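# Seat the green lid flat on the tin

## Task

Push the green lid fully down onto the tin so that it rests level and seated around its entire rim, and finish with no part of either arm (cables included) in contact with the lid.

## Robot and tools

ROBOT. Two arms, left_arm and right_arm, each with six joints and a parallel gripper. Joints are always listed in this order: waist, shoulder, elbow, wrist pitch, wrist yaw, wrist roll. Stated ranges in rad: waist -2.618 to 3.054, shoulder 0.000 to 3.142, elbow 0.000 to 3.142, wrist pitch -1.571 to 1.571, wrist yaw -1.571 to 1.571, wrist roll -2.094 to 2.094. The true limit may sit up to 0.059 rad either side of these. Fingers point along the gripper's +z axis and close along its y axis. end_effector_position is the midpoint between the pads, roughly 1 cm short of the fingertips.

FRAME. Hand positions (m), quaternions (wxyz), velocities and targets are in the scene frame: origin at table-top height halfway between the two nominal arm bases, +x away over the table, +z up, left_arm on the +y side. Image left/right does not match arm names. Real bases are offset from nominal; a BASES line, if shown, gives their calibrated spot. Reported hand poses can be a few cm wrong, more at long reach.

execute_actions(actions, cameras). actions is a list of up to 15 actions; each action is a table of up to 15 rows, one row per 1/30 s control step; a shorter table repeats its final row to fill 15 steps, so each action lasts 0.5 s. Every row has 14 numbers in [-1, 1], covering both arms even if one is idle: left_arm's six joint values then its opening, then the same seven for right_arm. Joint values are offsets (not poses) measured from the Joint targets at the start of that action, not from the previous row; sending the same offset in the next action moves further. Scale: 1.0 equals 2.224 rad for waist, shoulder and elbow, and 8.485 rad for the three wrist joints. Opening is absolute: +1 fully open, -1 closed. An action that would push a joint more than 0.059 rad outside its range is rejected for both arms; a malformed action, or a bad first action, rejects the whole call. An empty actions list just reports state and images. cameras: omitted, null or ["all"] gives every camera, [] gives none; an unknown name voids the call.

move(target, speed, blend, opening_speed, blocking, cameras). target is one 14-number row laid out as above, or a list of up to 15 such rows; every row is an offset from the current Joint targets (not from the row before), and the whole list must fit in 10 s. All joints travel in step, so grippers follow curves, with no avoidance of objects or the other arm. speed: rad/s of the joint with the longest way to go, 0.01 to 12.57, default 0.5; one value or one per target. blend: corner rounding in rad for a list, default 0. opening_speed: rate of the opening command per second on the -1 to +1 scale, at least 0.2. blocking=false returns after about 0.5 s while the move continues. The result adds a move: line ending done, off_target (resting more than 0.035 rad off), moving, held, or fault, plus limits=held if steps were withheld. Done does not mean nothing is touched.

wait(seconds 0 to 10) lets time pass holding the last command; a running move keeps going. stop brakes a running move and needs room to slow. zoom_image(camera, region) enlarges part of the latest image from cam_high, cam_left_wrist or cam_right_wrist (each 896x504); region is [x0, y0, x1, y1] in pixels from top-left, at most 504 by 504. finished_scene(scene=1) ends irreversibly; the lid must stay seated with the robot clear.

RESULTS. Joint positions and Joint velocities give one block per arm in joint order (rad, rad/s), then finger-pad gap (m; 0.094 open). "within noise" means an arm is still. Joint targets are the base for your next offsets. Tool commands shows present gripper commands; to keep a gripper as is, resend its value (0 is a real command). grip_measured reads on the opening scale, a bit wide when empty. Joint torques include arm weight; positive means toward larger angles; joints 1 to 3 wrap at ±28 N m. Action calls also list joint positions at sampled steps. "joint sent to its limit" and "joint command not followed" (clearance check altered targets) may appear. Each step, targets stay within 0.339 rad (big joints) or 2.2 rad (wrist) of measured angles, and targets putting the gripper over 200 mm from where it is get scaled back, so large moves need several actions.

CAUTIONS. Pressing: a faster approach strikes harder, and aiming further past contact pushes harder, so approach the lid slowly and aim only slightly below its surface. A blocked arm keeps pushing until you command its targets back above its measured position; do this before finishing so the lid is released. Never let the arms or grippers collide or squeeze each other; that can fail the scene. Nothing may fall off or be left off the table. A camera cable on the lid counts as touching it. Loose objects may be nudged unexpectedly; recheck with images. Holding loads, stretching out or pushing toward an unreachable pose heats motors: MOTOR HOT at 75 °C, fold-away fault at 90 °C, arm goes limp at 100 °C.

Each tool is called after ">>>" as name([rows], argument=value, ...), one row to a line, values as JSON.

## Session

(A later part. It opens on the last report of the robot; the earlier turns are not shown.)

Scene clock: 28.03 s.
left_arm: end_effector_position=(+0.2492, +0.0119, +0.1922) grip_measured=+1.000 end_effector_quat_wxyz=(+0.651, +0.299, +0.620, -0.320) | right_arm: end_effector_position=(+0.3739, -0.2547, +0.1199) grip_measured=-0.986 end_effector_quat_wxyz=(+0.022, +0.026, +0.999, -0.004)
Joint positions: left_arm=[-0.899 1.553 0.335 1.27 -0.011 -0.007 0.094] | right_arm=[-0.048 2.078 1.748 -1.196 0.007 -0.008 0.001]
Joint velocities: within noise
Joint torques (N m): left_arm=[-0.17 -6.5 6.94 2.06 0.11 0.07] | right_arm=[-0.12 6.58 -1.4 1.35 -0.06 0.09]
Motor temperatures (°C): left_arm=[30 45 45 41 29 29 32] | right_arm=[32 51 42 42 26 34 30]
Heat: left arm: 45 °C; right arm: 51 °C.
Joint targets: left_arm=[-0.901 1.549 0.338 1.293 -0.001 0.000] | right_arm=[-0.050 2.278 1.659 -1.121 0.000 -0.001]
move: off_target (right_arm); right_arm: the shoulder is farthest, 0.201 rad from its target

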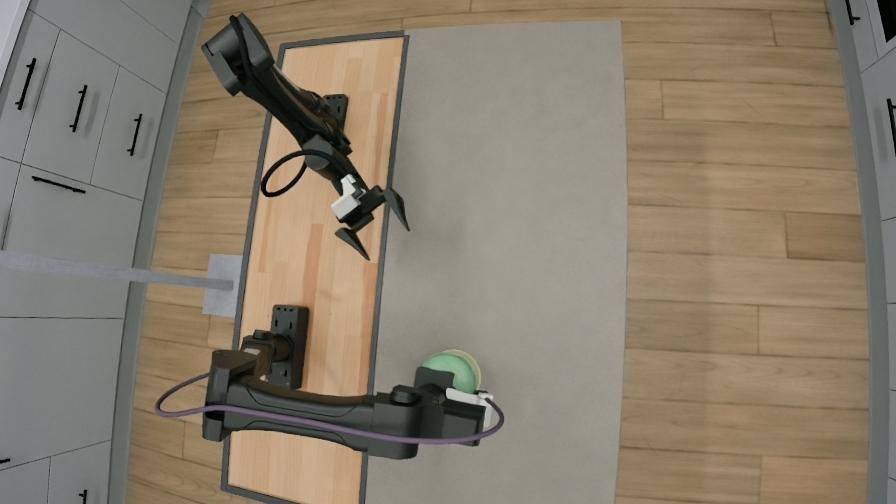

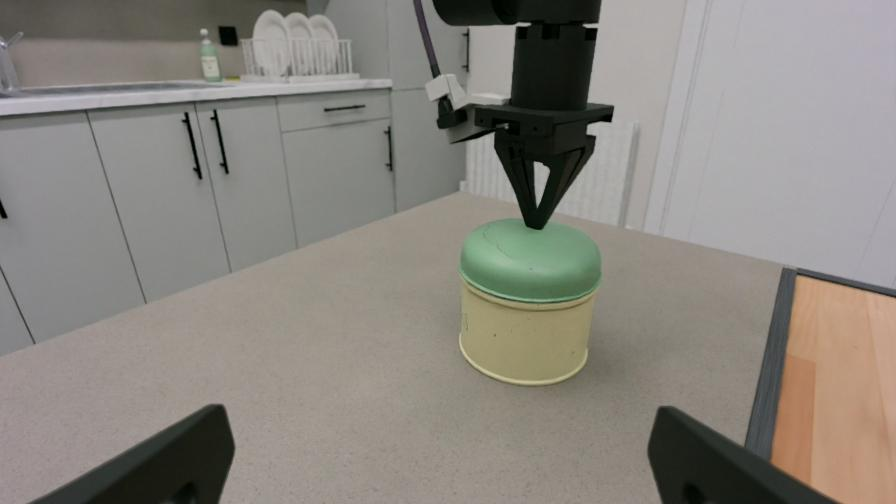

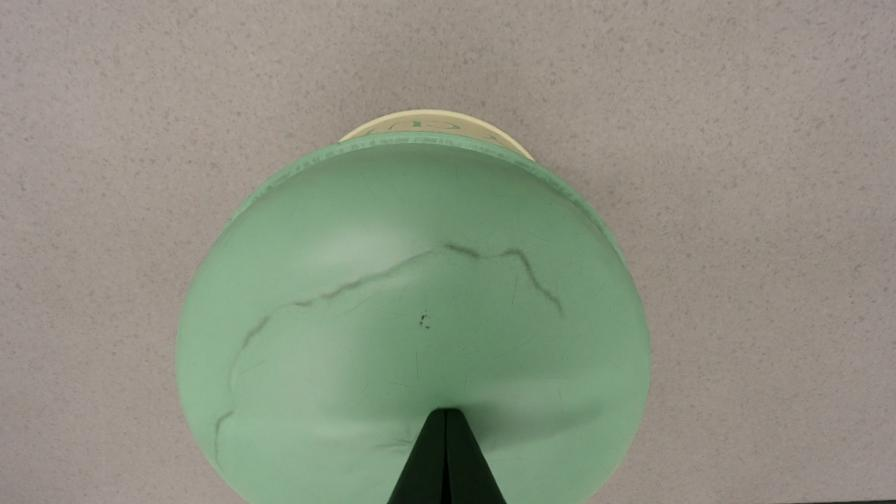

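>>> move([
  [0,0,0,0,0,0,1,0,-0.075,0.063,-0.014,0,0,-1],
  [0,0,0,0,0,0,1,0,-0.08,0.108,-0.0258,0,0,-1],
  [0,0,0,0,0,0,1,-0.05,-0.3,0.05,-0.035,0,0,-1],
], speed=[0.4,0.4,0.8])

>>> zoom_image(camera="cam_left_wrist", region=[430, 190, 630, 400])

Scene clock: 31.13 s.
left_arm: end_effector_position=(+0.2492, +0.0119, +0.1922) grip_measured=+1.000 end_effector_quat_wxyz=(+0.651, +0.299, +0.620, -0.320) | right_arm: end_effector_position=(+0.3039, -0.2877, +0.2879) grip_measured=-0.986 end_effector_quat_wxyz=(+0.164, +0.080, +0.983, -0.017)
Joint positions: left_arm=[-0.899 1.553 0.335 1.27 -0.011 -0.007 0.094] | right_arm=[-0.157 1.616 1.779 -1.404 0.005 -0.008 0.001]
Joint velocities: within noise
Joint torques (N m): left_arm=[-0.17 -6.5 6.95 2.06 0.11 0.08] | right_arm=[-0.29 -8.16 4.49 0.81 -0.05 0.04]
Motor temperatures (°C): left_arm=[30 45 45 41 29 29 32] | right_arm=[32 51 42 42 26 33 30]
Heat: left arm: 45 °C; right arm: 51 °C.
Joint targets: left_arm=[-0.901 1.549 0.338 1.293 -0.001 0.000] | right_arm=[-0.162 1.611 1.770 -1.418 0.000 -0.001]
move: done

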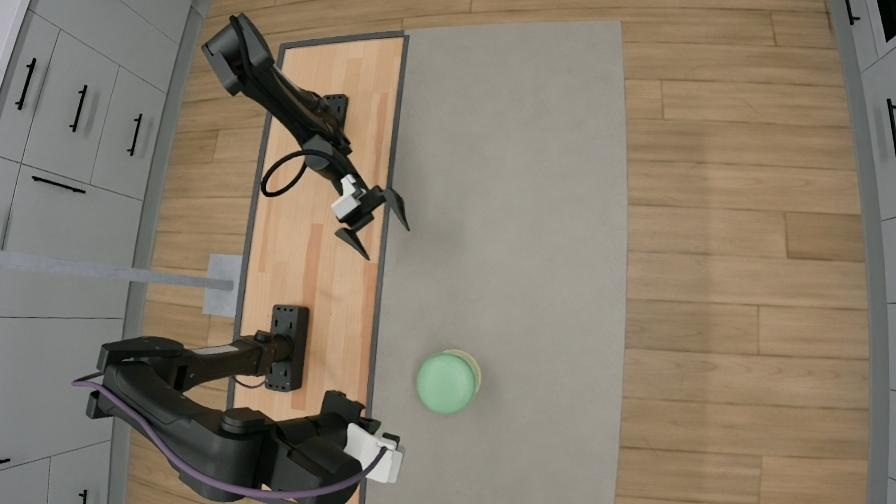

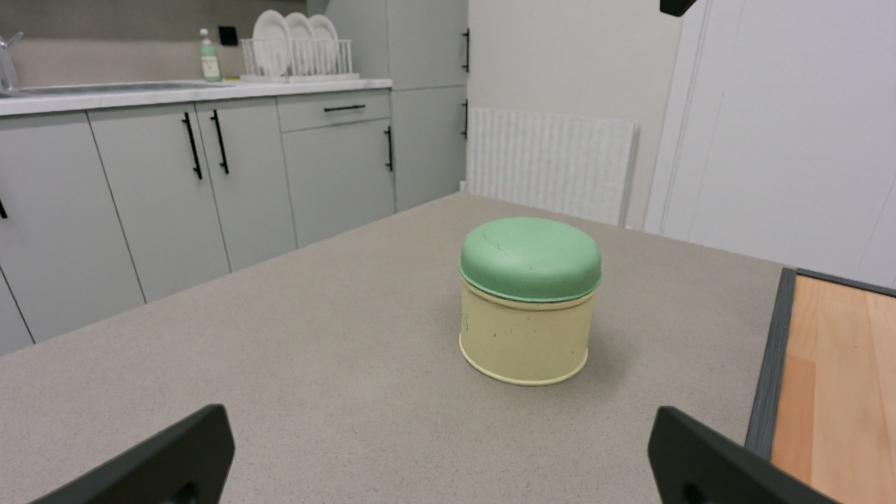

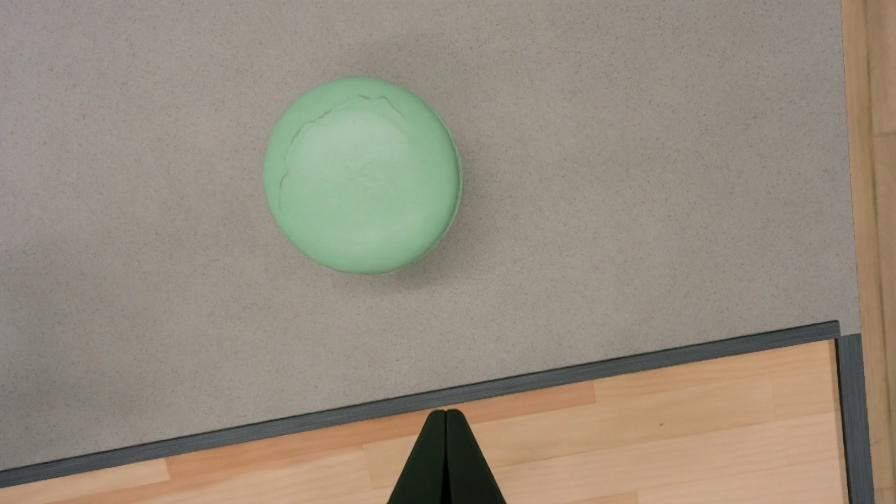

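Scaled by 2.400.

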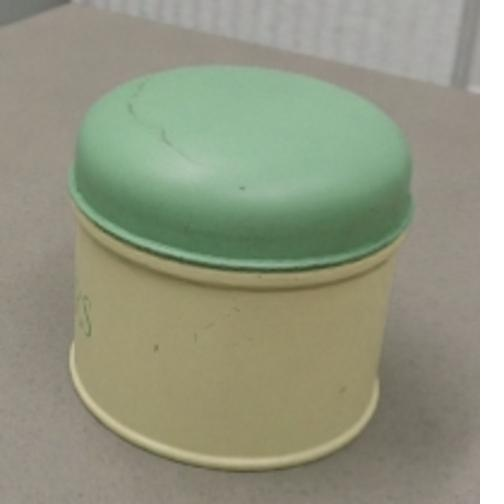

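>>> move([
  [0,0,0,0,0,0,1,0,-0.2,-0.3,0,0,0,-1],
  [0,0,0,0,0,0,1,0.06,-0.45,-0.751,0.226,0,0,-1],
], speed=1.2, blend=0.2)

>>> zoom_image(camera="cam_high", region=[400, 330, 500, 430])

Scene clock: 35.90 s.
left_arm: end_effector_position=(+0.2492, +0.0119, +0.1922) grip_measured=+1.000 end_effector_quat_wxyz=(+0.651, +0.299, +0.620, -0.320) | right_arm: end_effector_position=(+0.2609, -0.2432, +0.2368) grip_measured=-0.986 end_effector_quat_wxyz=(+0.693, +0.015, +0.720, -0.021)
Joint positions: left_arm=[-0.899 1.553 0.335 1.27 -0.011 -0.007 0.094] | right_arm=[-0.034 0.621 0.11 0.473 0.005 -0.008 0.001]
Joint velocities: within noise
Joint torques (N m): left_arm=[-0.17 -6.49 6.95 2.06 0.11 0.07] | right_arm=[0.47 -0.54 5.7 2.42 -0.03 0.05]
Motor temperatures (°C): left_arm=[30 45 45 42 29 28 32] | right_arm=[32 51 42 42 26 33 30]
Heat: left arm: 45 °C; right arm: 51 °C.
Joint targets: left_arm=[-0.901 1.549 0.338 1.293 -0.001 0.000] | right_arm=[-0.028 0.610 0.099 0.500 0.000 -0.001]
move: done

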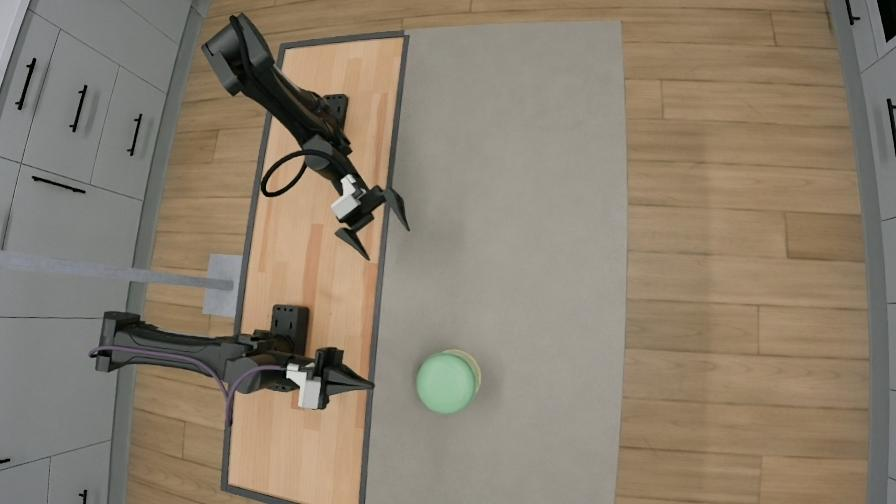

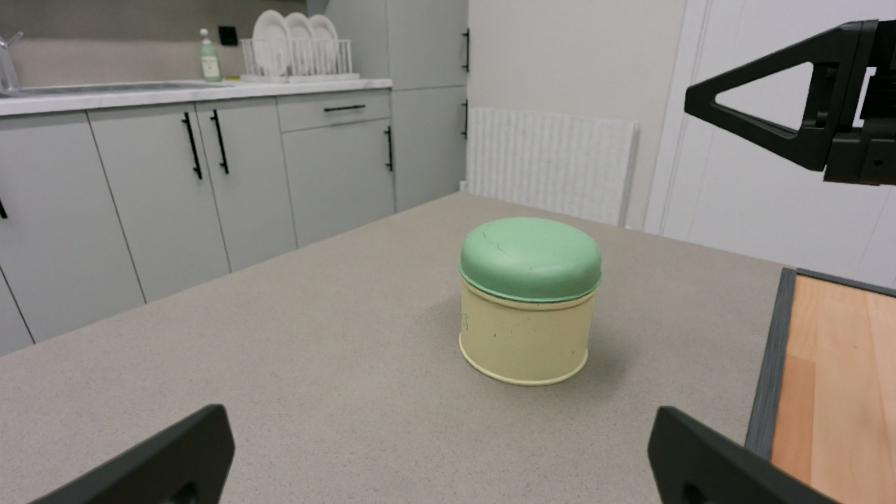

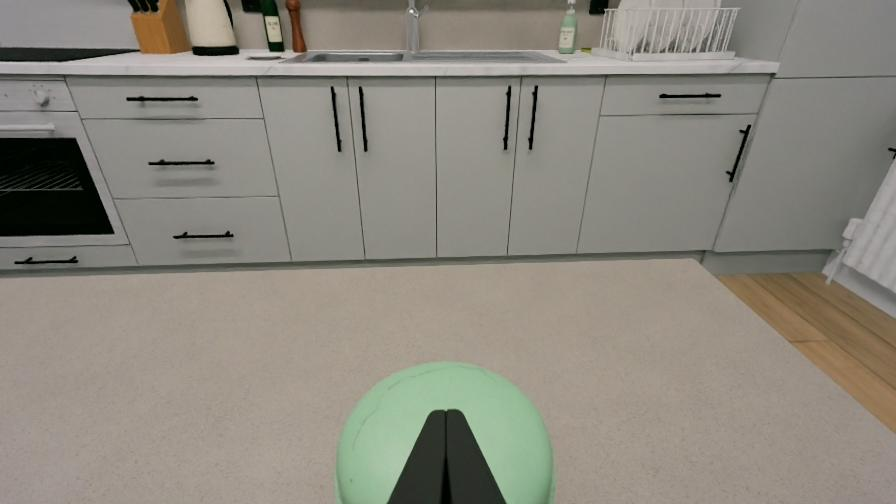

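Scaled by 5.040.

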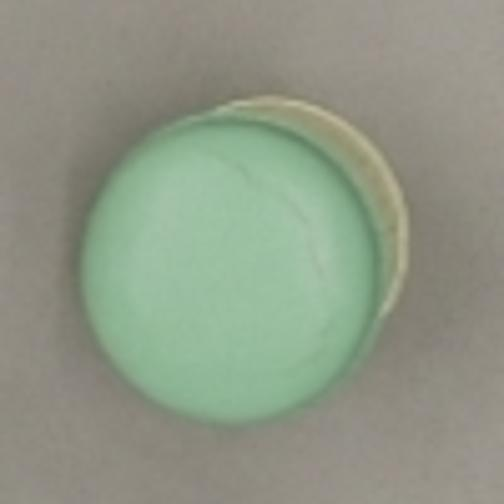

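>>> move(target=[0,0,0,0,0,0,1,0,-0.04,0,-0.043,0,0,1], speed=1)

>>> zoom_image(camera="cam_right_wrist", region=[320, 190, 580, 450])

Scene clock: 37.83 s.
left_arm: end_effector_position=(+0.2492, +0.0119, +0.1922) grip_measured=+1.000 end_effector_quat_wxyz=(+0.651, +0.299, +0.620, -0.320) | right_arm: end_effector_position=(+0.2432, -0.2424, +0.1784) grip_measured=+0.998 end_effector_quat_wxyz=(+0.599, +0.017, +0.800, -0.018)
Joint positions: left_arm=[-0.899 1.553 0.335 1.27 -0.011 -0.007 0.094] | right_arm=[-0.034 0.532 0.11 0.137 0.005 -0.008 0.094]
Joint velocities: within noise
Joint torques (N m): left_arm=[-0.18 -6.5 6.95 2.05 0.11 0.07] | right_arm=[0.34 -0.03 5.7 2.07 -0.04 0.04]
Motor temperatures (°C): left_arm=[29 45 45 42 29 28 32] | right_arm=[32 50 41 43 26 33 30]
Heat: left arm: 45 °C; right arm: 50 °C.
Joint targets: left_arm=[-0.901 1.549 0.338 1.293 -0.001 0.000] | right_arm=[-0.028 0.521 0.099 0.135 0.000 -0.001]
move: done

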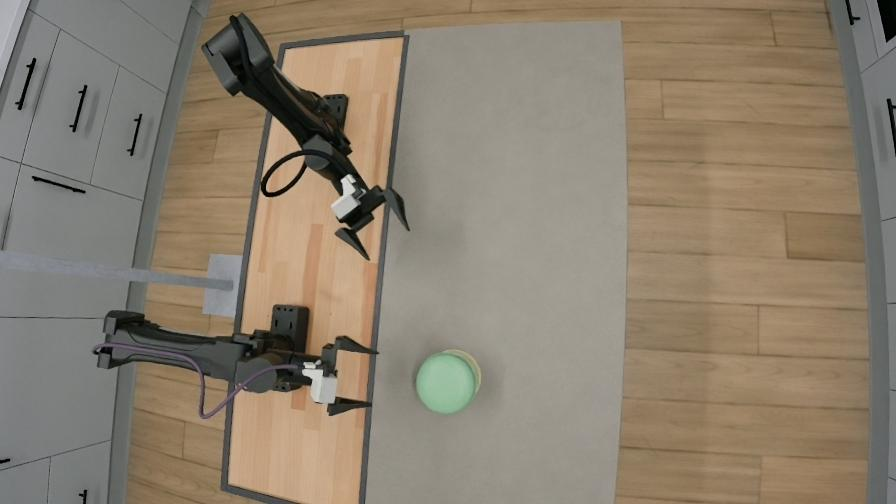

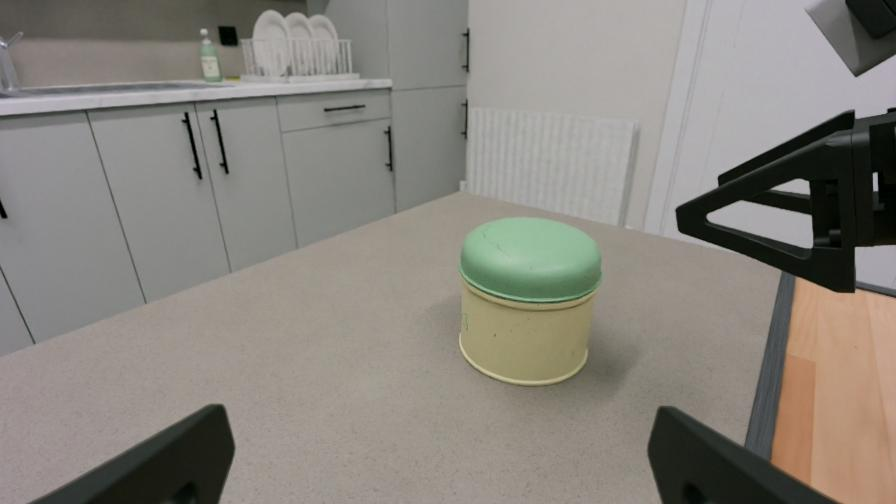

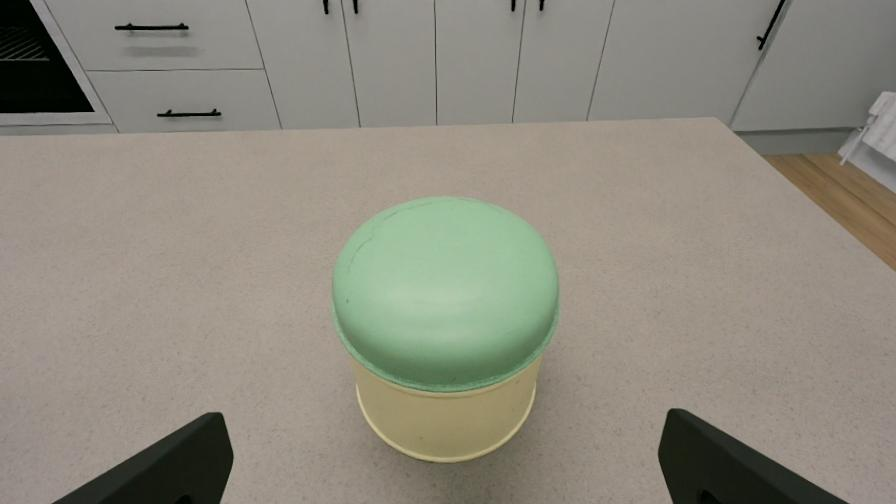

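Scaled by 1.938.

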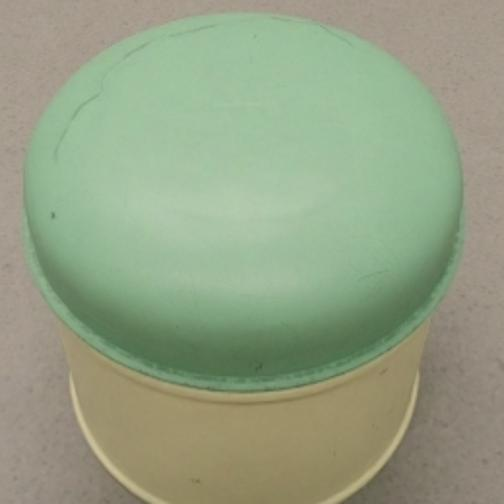

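>>> move(target=[0,0.15,0.015,0.056,0,0,1,0,0,0,0,0,0,1], speed=1)

>>> zoom_image(camera="cam_left_wrist", region=[430, 190, 660, 420])

the call would take left_arm's wrist pitch more than 0.059 radians past the upper end of its range (1.571 radians), so nothing of the call was run. Give that joint a number nearer 0 in that row, or first move the joint away from that end.
Scene clock: 38.67 s.
left_arm: end_effector_position=(+0.2492, +0.0119, +0.1922) grip_measured=+1.000 end_effector_quat_wxyz=(+0.651, +0.299, +0.620, -0.320) | right_arm: end_effector_position=(+0.2432, -0.2424, +0.1783) grip_measured=+0.998 end_effector_quat_wxyz=(+0.599, +0.017, +0.800, -0.018)
Joint positions: left_arm=[-0.899 1.553 0.335 1.27 -0.011 -0.007 0.094] | right_arm=[-0.034 0.532 0.11 0.136 0.005 -0.008 0.094]
Joint velocities: within noise
Joint torques (N m): left_arm=[-0.17 -6.52 6.95 2.06 0.11 0.07] | right_arm=[0.49 -0.09 5.7 2.1 -0.04 0.04]
Motor temperatures (°C): left_arm=[29 45 45 42 29 28 32] | right_arm=[32 50 41 43 26 33 30]
Heat: left arm: 45 °C; right arm: 50 °C.
Joint targets: left_arm=[-0.901 1.549 0.338 1.293 -0.001 0.000] | right_arm=[-0.028 0.521 0.099 0.135 0.000 -0.001]
Tool commands: left_gripper/opening=+1.0 right_gripper/opening=+1.0

Scaled by 2.191.

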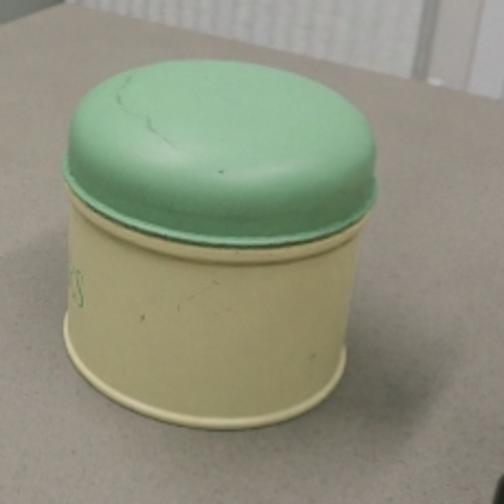

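>>> move(target=[0.005,0.1,0.015,0.03,0,0,1,0,0,0,0,0,0,1], speed=1, cameras=["cam_left_wrist"])

>>> zoom_image(camera="cam_left_wrist", region=[430, 120, 680, 370])

Scene clock: 40.20 s.
left_arm: end_effector_position=(+0.2577, +0.0036, +0.1576) grip_measured=+1.000 end_effector_quat_wxyz=(+0.642, +0.303, +0.630, -0.314) | right_arm: end_effector_position=(+0.2432, -0.2424, +0.1782) grip_measured=+0.998 end_effector_quat_wxyz=(+0.599, +0.017, +0.801, -0.018)
Joint positions: left_arm=[-0.894 1.754 0.349 1.427 -0.011 -0.005 0.094] | right_arm=[-0.034 0.532 0.11 0.136 0.005 -0.008 0.094]
Joint velocities: within noise
Joint torques (N m): left_arm=[0.42 -5.74 7.72 3 0.11 0.06] | right_arm=[0.51 0.03 5.67 2.1 -0.03 0.03]
Motor temperatures (°C): left_arm=[29 45 45 42 29 28 32] | right_arm=[32 50 41 43 26 33 30]
Heat: left arm: 45 °C; right arm: 50 °C.
Joint targets: left_arm=[-0.889 1.772 0.372 1.547 -0.001 0.000] | right_arm=[-0.028 0.521 0.099 0.135 0.000 -0.001]
move: off_target (left_arm); left_arm: the wrist pitch is farthest, 0.121 rad from its target
Images, in order (width x height): cam_left_wrist 896x504.

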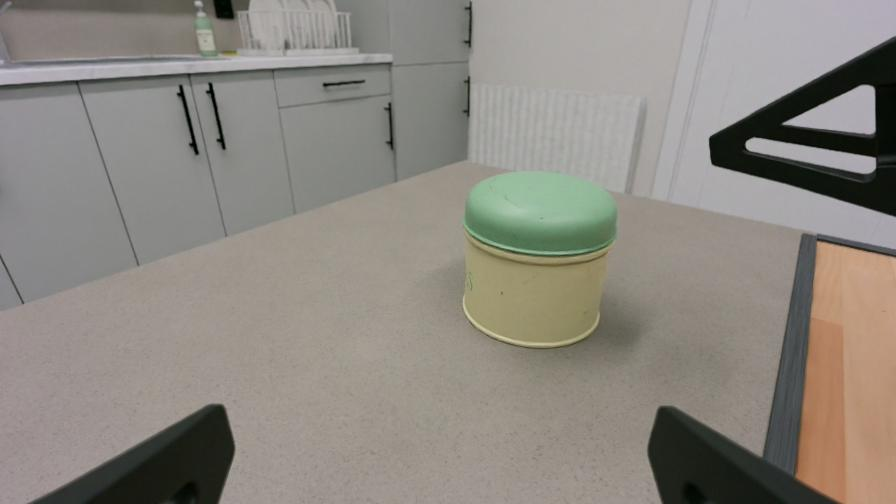

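Scaled by 2.016.

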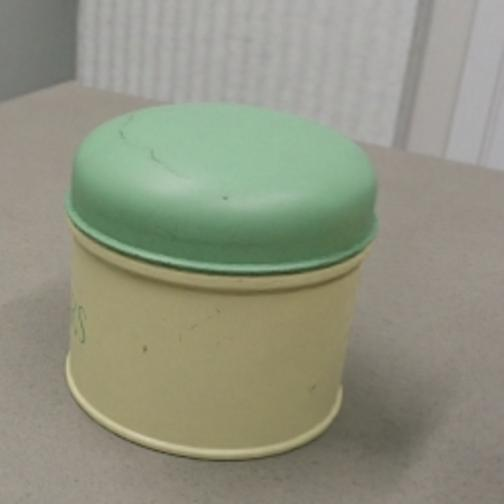

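>>> zoom_image(camera="cam_left_wrist", region=[550, 190, 630, 290])

>>> zoom_image(camera="cam_left_wrist", region=[450, 190, 530, 290])

>>> zoom_image(camera="cam_right_wrist", region=[480, 280, 580, 400])

>>> zoom_image(camera="cam_right_wrist", region=[310, 280, 410, 400])

Scaled by 5.040.

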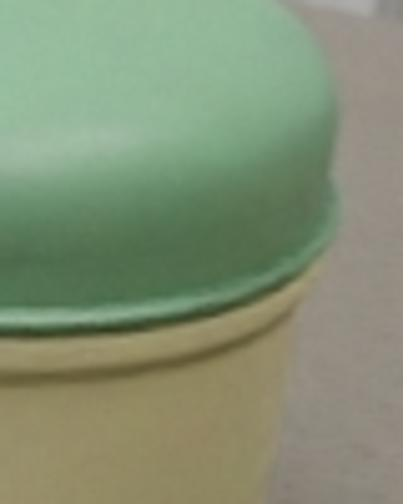

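Scaled by 5.040.

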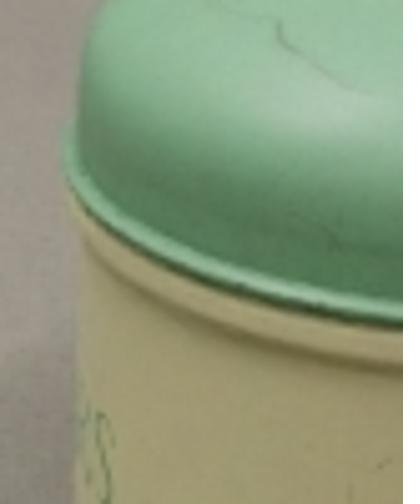

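This scene's latest camera images include none from cam_right_wrist. They are from: cam_left_wrist. cam_right_wrist's image comes with the result of a call that names it in "cameras".

This scene's latest camera images include none from cam_right_wrist. They are from: cam_left_wrist. cam_right_wrist's image comes with the result of a call that names it in "cameras".

>>> move(target=[0,0,-0.01,-0.014,0,0,1,0,0,0,0.012,0,0,1], speed=1)

>>> zoom_image(camera="cam_right_wrist", region=[320, 320, 580, 460])

>>> zoom_image(camera="cam_high", region=[440, 340, 490, 390])

Scene clock: 43.90 s.
left_arm: end_effector_position=(+0.2577, +0.0036, +0.1538) grip_measured=+1.000 end_effector_quat_wxyz=(+0.637, +0.306, +0.635, -0.311) | right_arm: end_effector_position=(+0.2477, -0.2426, +0.1959) grip_measured=+0.998 end_effector_quat_wxyz=(+0.628, +0.016, +0.778, -0.019)
Joint positions: left_arm=[-0.894 1.754 0.349 1.411 -0.011 -0.005 0.094] | right_arm=[-0.034 0.532 0.11 0.21 0.005 -0.008 0.094]
Joint velocities: within noise
Joint torques (N m): left_arm=[0.43 -5.74 5.57 2.02 0.11 0.06] | right_arm=[0.47 0.02 5.72 2.44 -0.02 0.05]
Motor temperatures (°C): left_arm=[29 44 46 43 29 28 32] | right_arm=[32 49 41 44 26 33 30]
Heat: left arm: 46 °C; right arm: 49 °C.
Joint targets: left_arm=[-0.889 1.772 0.349 1.428 -0.001 0.000] | right_arm=[-0.028 0.521 0.099 0.236 0.000 -0.001]
move: done

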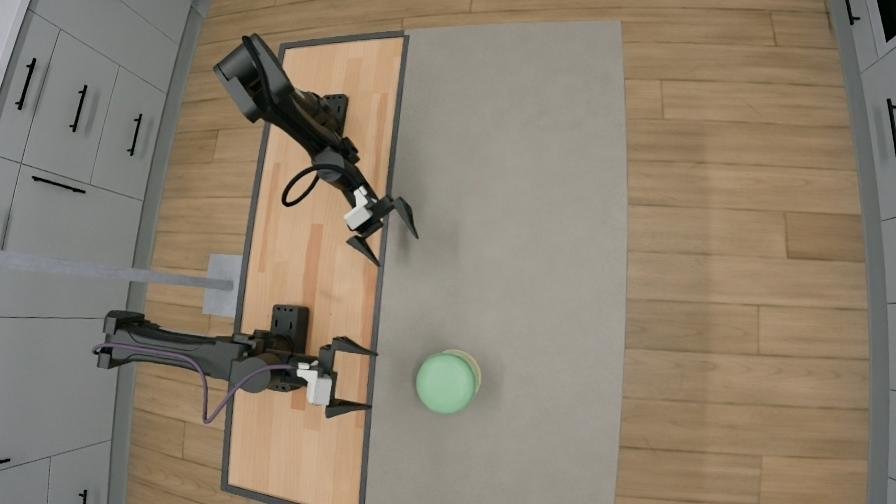

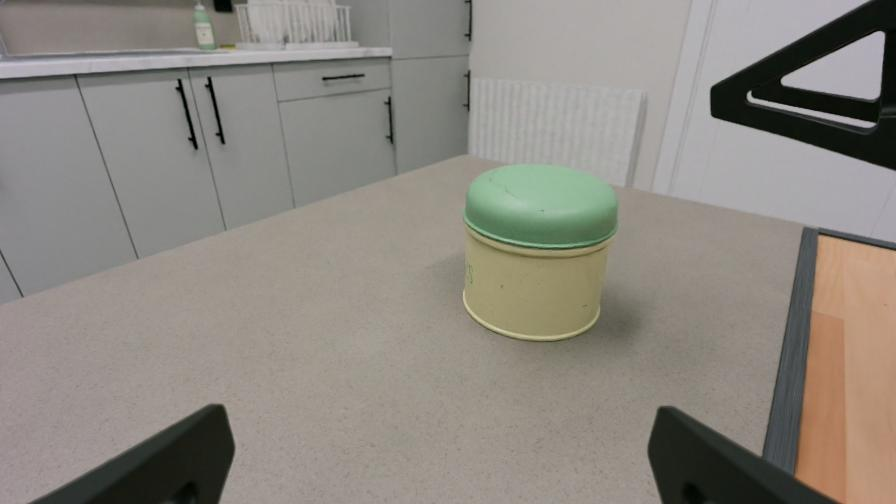

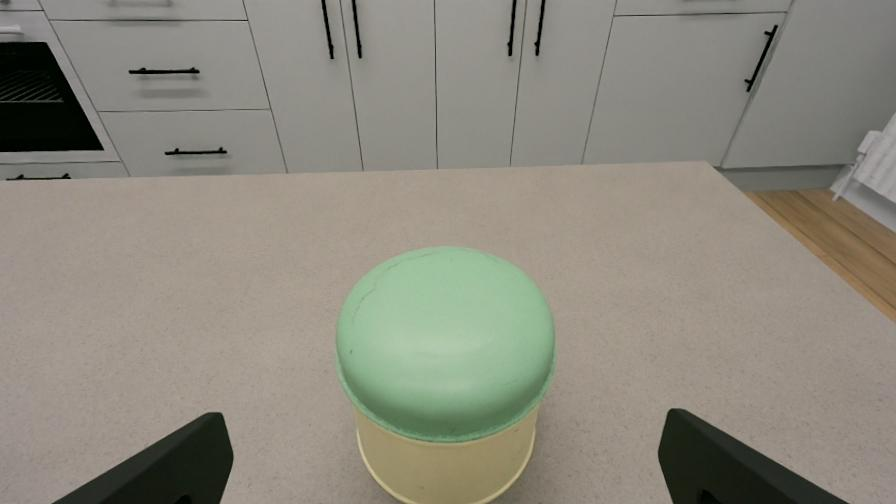

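Scaled by 1.938.

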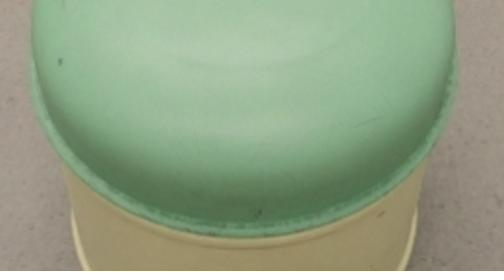

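Scaled by 10.080.

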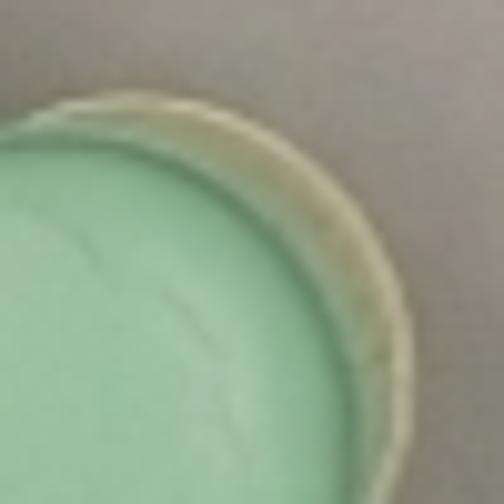

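>>> move([
  [0,0,0,0,0,0,1,0,0.036,0.405,-0.059,0,0,-1],
  [0,0,0,0,0,0,1,-0.028,0.485,0.751,-0.181,0,0,-1],
  [0,0,0,0,0,0,1,-0.028,0.710,0.809,-0.1857,0,0,-1],
], speed=1.3, blend=[0.2,0.2,0])

Scene clock: 48.60 s.
left_arm: end_effector_position=(+0.2577, +0.0036, +0.1538) grip_measured=+1.000 end_effector_quat_wxyz=(+0.637, +0.306, +0.635, -0.311) | right_arm: end_effector_position=(+0.3728, -0.2693, +0.1350) grip_measured=-0.986 end_effector_quat_wxyz=(+0.001, +0.045, +0.999, -0.002)
Joint positions: left_arm=[-0.894 1.754 0.349 1.411 -0.011 -0.005 0.094] | right_arm=[-0.085 2.119 1.871 -1.32 0.004 -0.008 0.001]
Joint velocities: within noise
Joint torques (N m): left_arm=[0.42 -5.75 5.56 2.02 0.11 0.06] | right_arm=[-0.34 -14.8 7.38 0.09 -0.04 0.06]
Motor temperatures (°C): left_arm=[29 44 46 44 29 28 32] | right_arm=[32 49 42 44 26 33 30]
Heat: left arm: 46 °C; right arm: 49 °C.
Joint targets: left_arm=[-0.889 1.772 0.349 1.428 -0.001 0.000] | right_arm=[-0.090 2.101 1.899 -1.339 0.000 -0.001]
move: done

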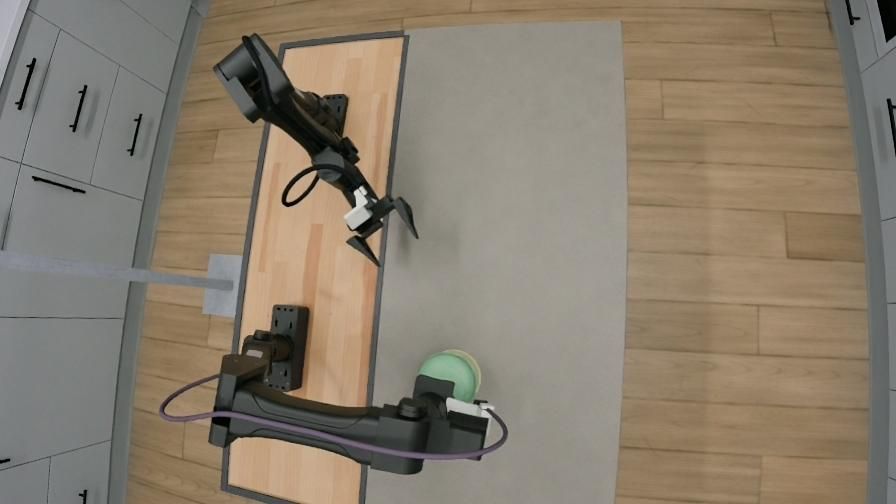

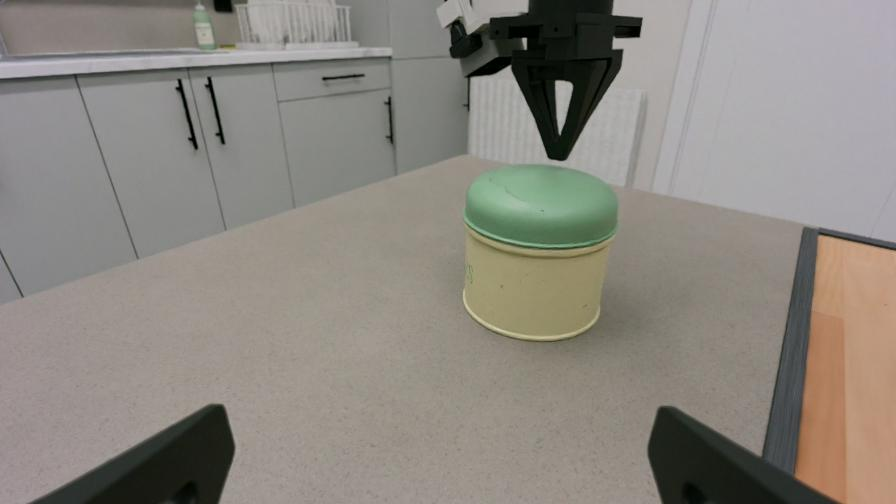

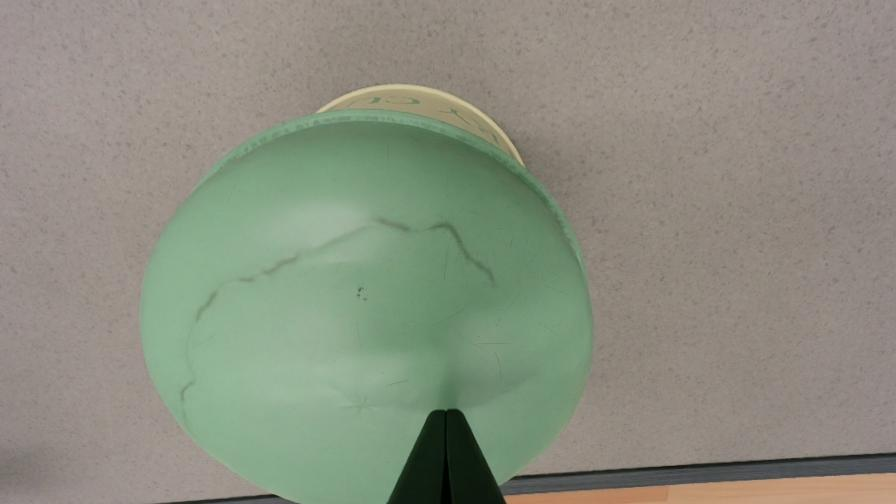

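>>> move([
  [0,0,0,0,0,0,1,0,0.0047,-0.0555,0.0158,0,0,-1],
  [0,0,0,0,0,0,1,0,0.07,-0.105,0.025,0,0,-1],
], speed=[0.15,0.2])

>>> zoom_image(camera="cam_left_wrist", region=[550, 185, 630, 285])

Scene clock: 51.23 s.
left_arm: end_effector_position=(+0.2577, +0.0036, +0.1538) grip_measured=+1.000 end_effector_quat_wxyz=(+0.637, +0.306, +0.635, -0.311) | right_arm: end_effector_position=(+0.3717, -0.2692, +0.1198) grip_measured=-0.986 end_effector_quat_wxyz=(+0.015, +0.045, +0.999, -0.003)
Joint positions: left_arm=[-0.894 1.754 0.349 1.411 -0.011 -0.005 0.094] | right_arm=[-0.085 2.088 1.763 -1.216 0.004 -0.008 0.001]
Joint velocities: within noise
Joint torques (N m): left_arm=[0.42 -5.75 5.56 2.01 0.11 0.07] | right_arm=[-0.58 3.19 -1.96 1.4 -0.03 0.05]
Motor temperatures (°C): left_arm=[29 44 46 44 29 28 32] | right_arm=[32 49 41 44 26 33 30]
Heat: left arm: 46 °C; right arm: 49 °C.
Joint targets: left_arm=[-0.889 1.772 0.349 1.428 -0.001 0.000] | right_arm=[-0.090 2.256 1.665 -1.127 0.000 -0.001]
move: off_target (right_arm); right_arm: the shoulder is farthest, 0.168 rad from its target

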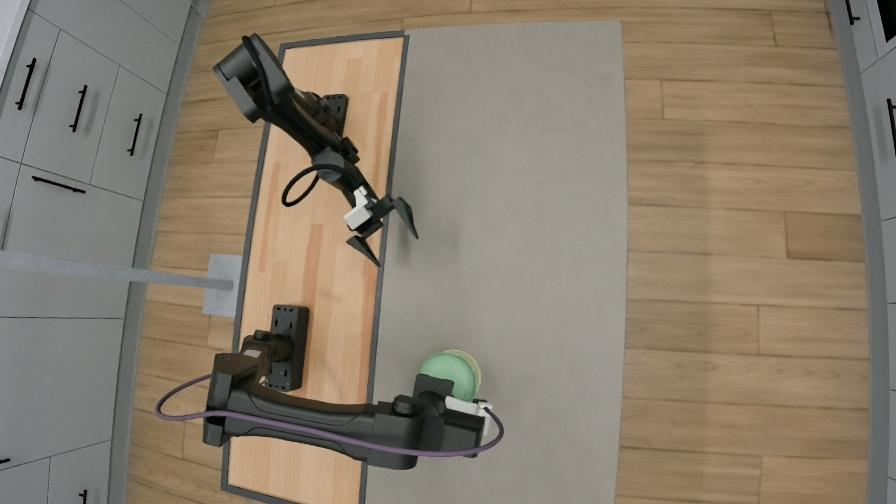

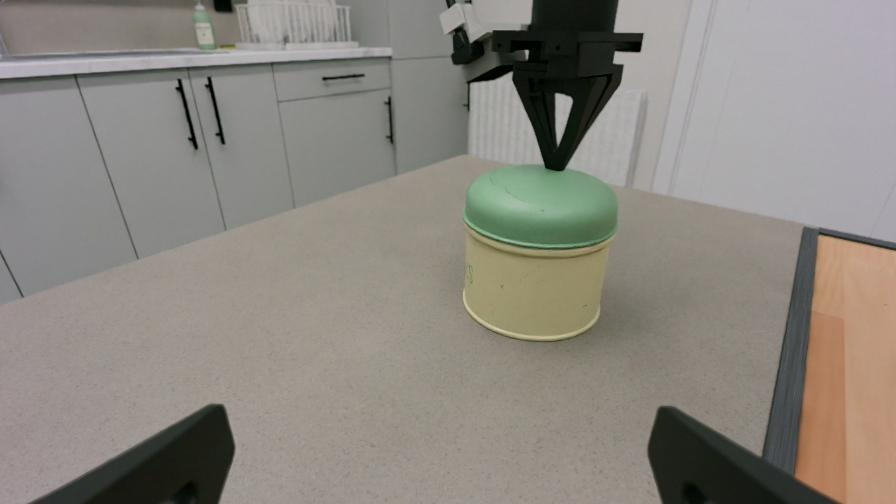

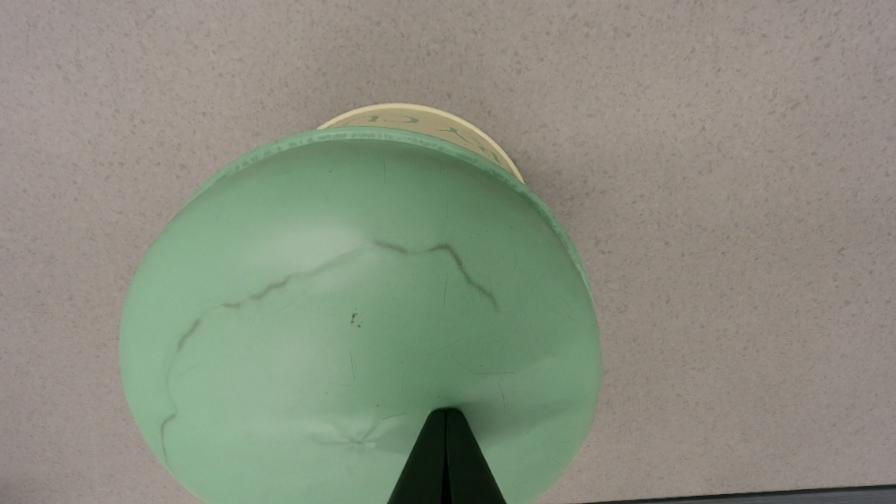

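Scaled by 5.040.

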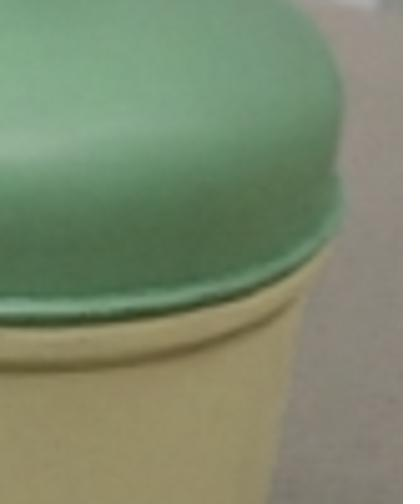

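Solid with no movement; the lid is seated. Unload and retreat.

>>> move([
  [0,0,0,0,0,0,1,0,-0.065,0.05,-0.01,0,0,-1],
  [0,0,0,0,0,0,1,0,-0.07,0.108,-0.0258,0,0,-1],
  [0,0,0,0,0,0,1,-0.02,-0.22,0.07,-0.035,0,0,-1],
], speed=[0.4,0.5,0.9], cameras=["cam_left_wrist"])

>>> finished_scene()

Scene clock: 53.83 s.
left_arm: end_effector_position=(+0.2577, +0.0036, +0.1538) grip_measured=+1.000 end_effector_quat_wxyz=(+0.637, +0.306, +0.635, -0.311) | right_arm: end_effector_position=(+0.3279, -0.2825, +0.2539) grip_measured=-0.986 end_effector_quat_wxyz=(+0.115, +0.068, +0.991, -0.011)
Joint positions: left_arm=[-0.894 1.754 0.349 1.411 -0.011 -0.005 0.094] | right_arm=[-0.133 1.762 1.83 -1.407 0.004 -0.008 0.001]
Joint velocities: within noise
Joint torques (N m): left_arm=[0.42 -5.75 5.56 2.02 0.11 0.06] | right_arm=[-0.16 -8.84 4.56 0.55 -0.03 0.09]
Motor temperatures (°C): left_arm=[29 44 46 44 29 28 32] | right_arm=[32 50 41 43 26 33 30]
Heat: left arm: 46 °C; right arm: 50 °C.
Joint targets: left_arm=[-0.889 1.772 0.349 1.428 -0.001 0.000] | right_arm=[-0.135 1.767 1.821 -1.424 0.000 -0.001]
move: done
Images, in order (width x height): cam_left_wrist 896x504.

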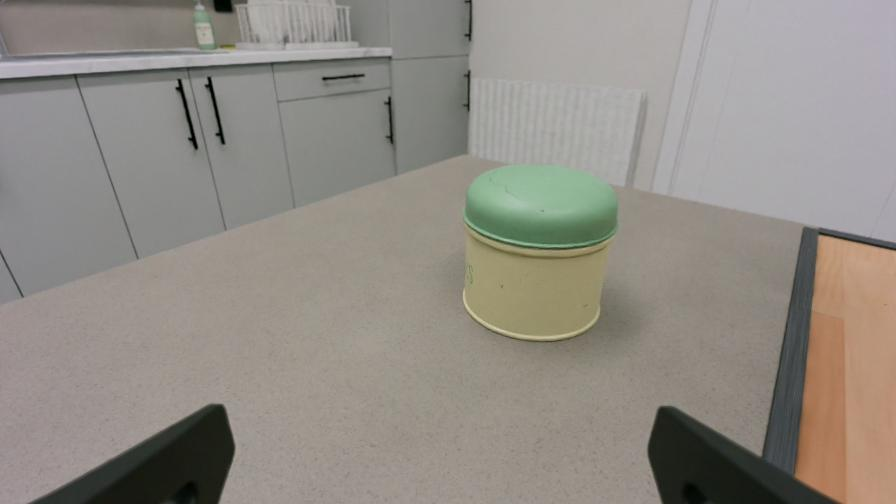

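The scene is finished: the task was done.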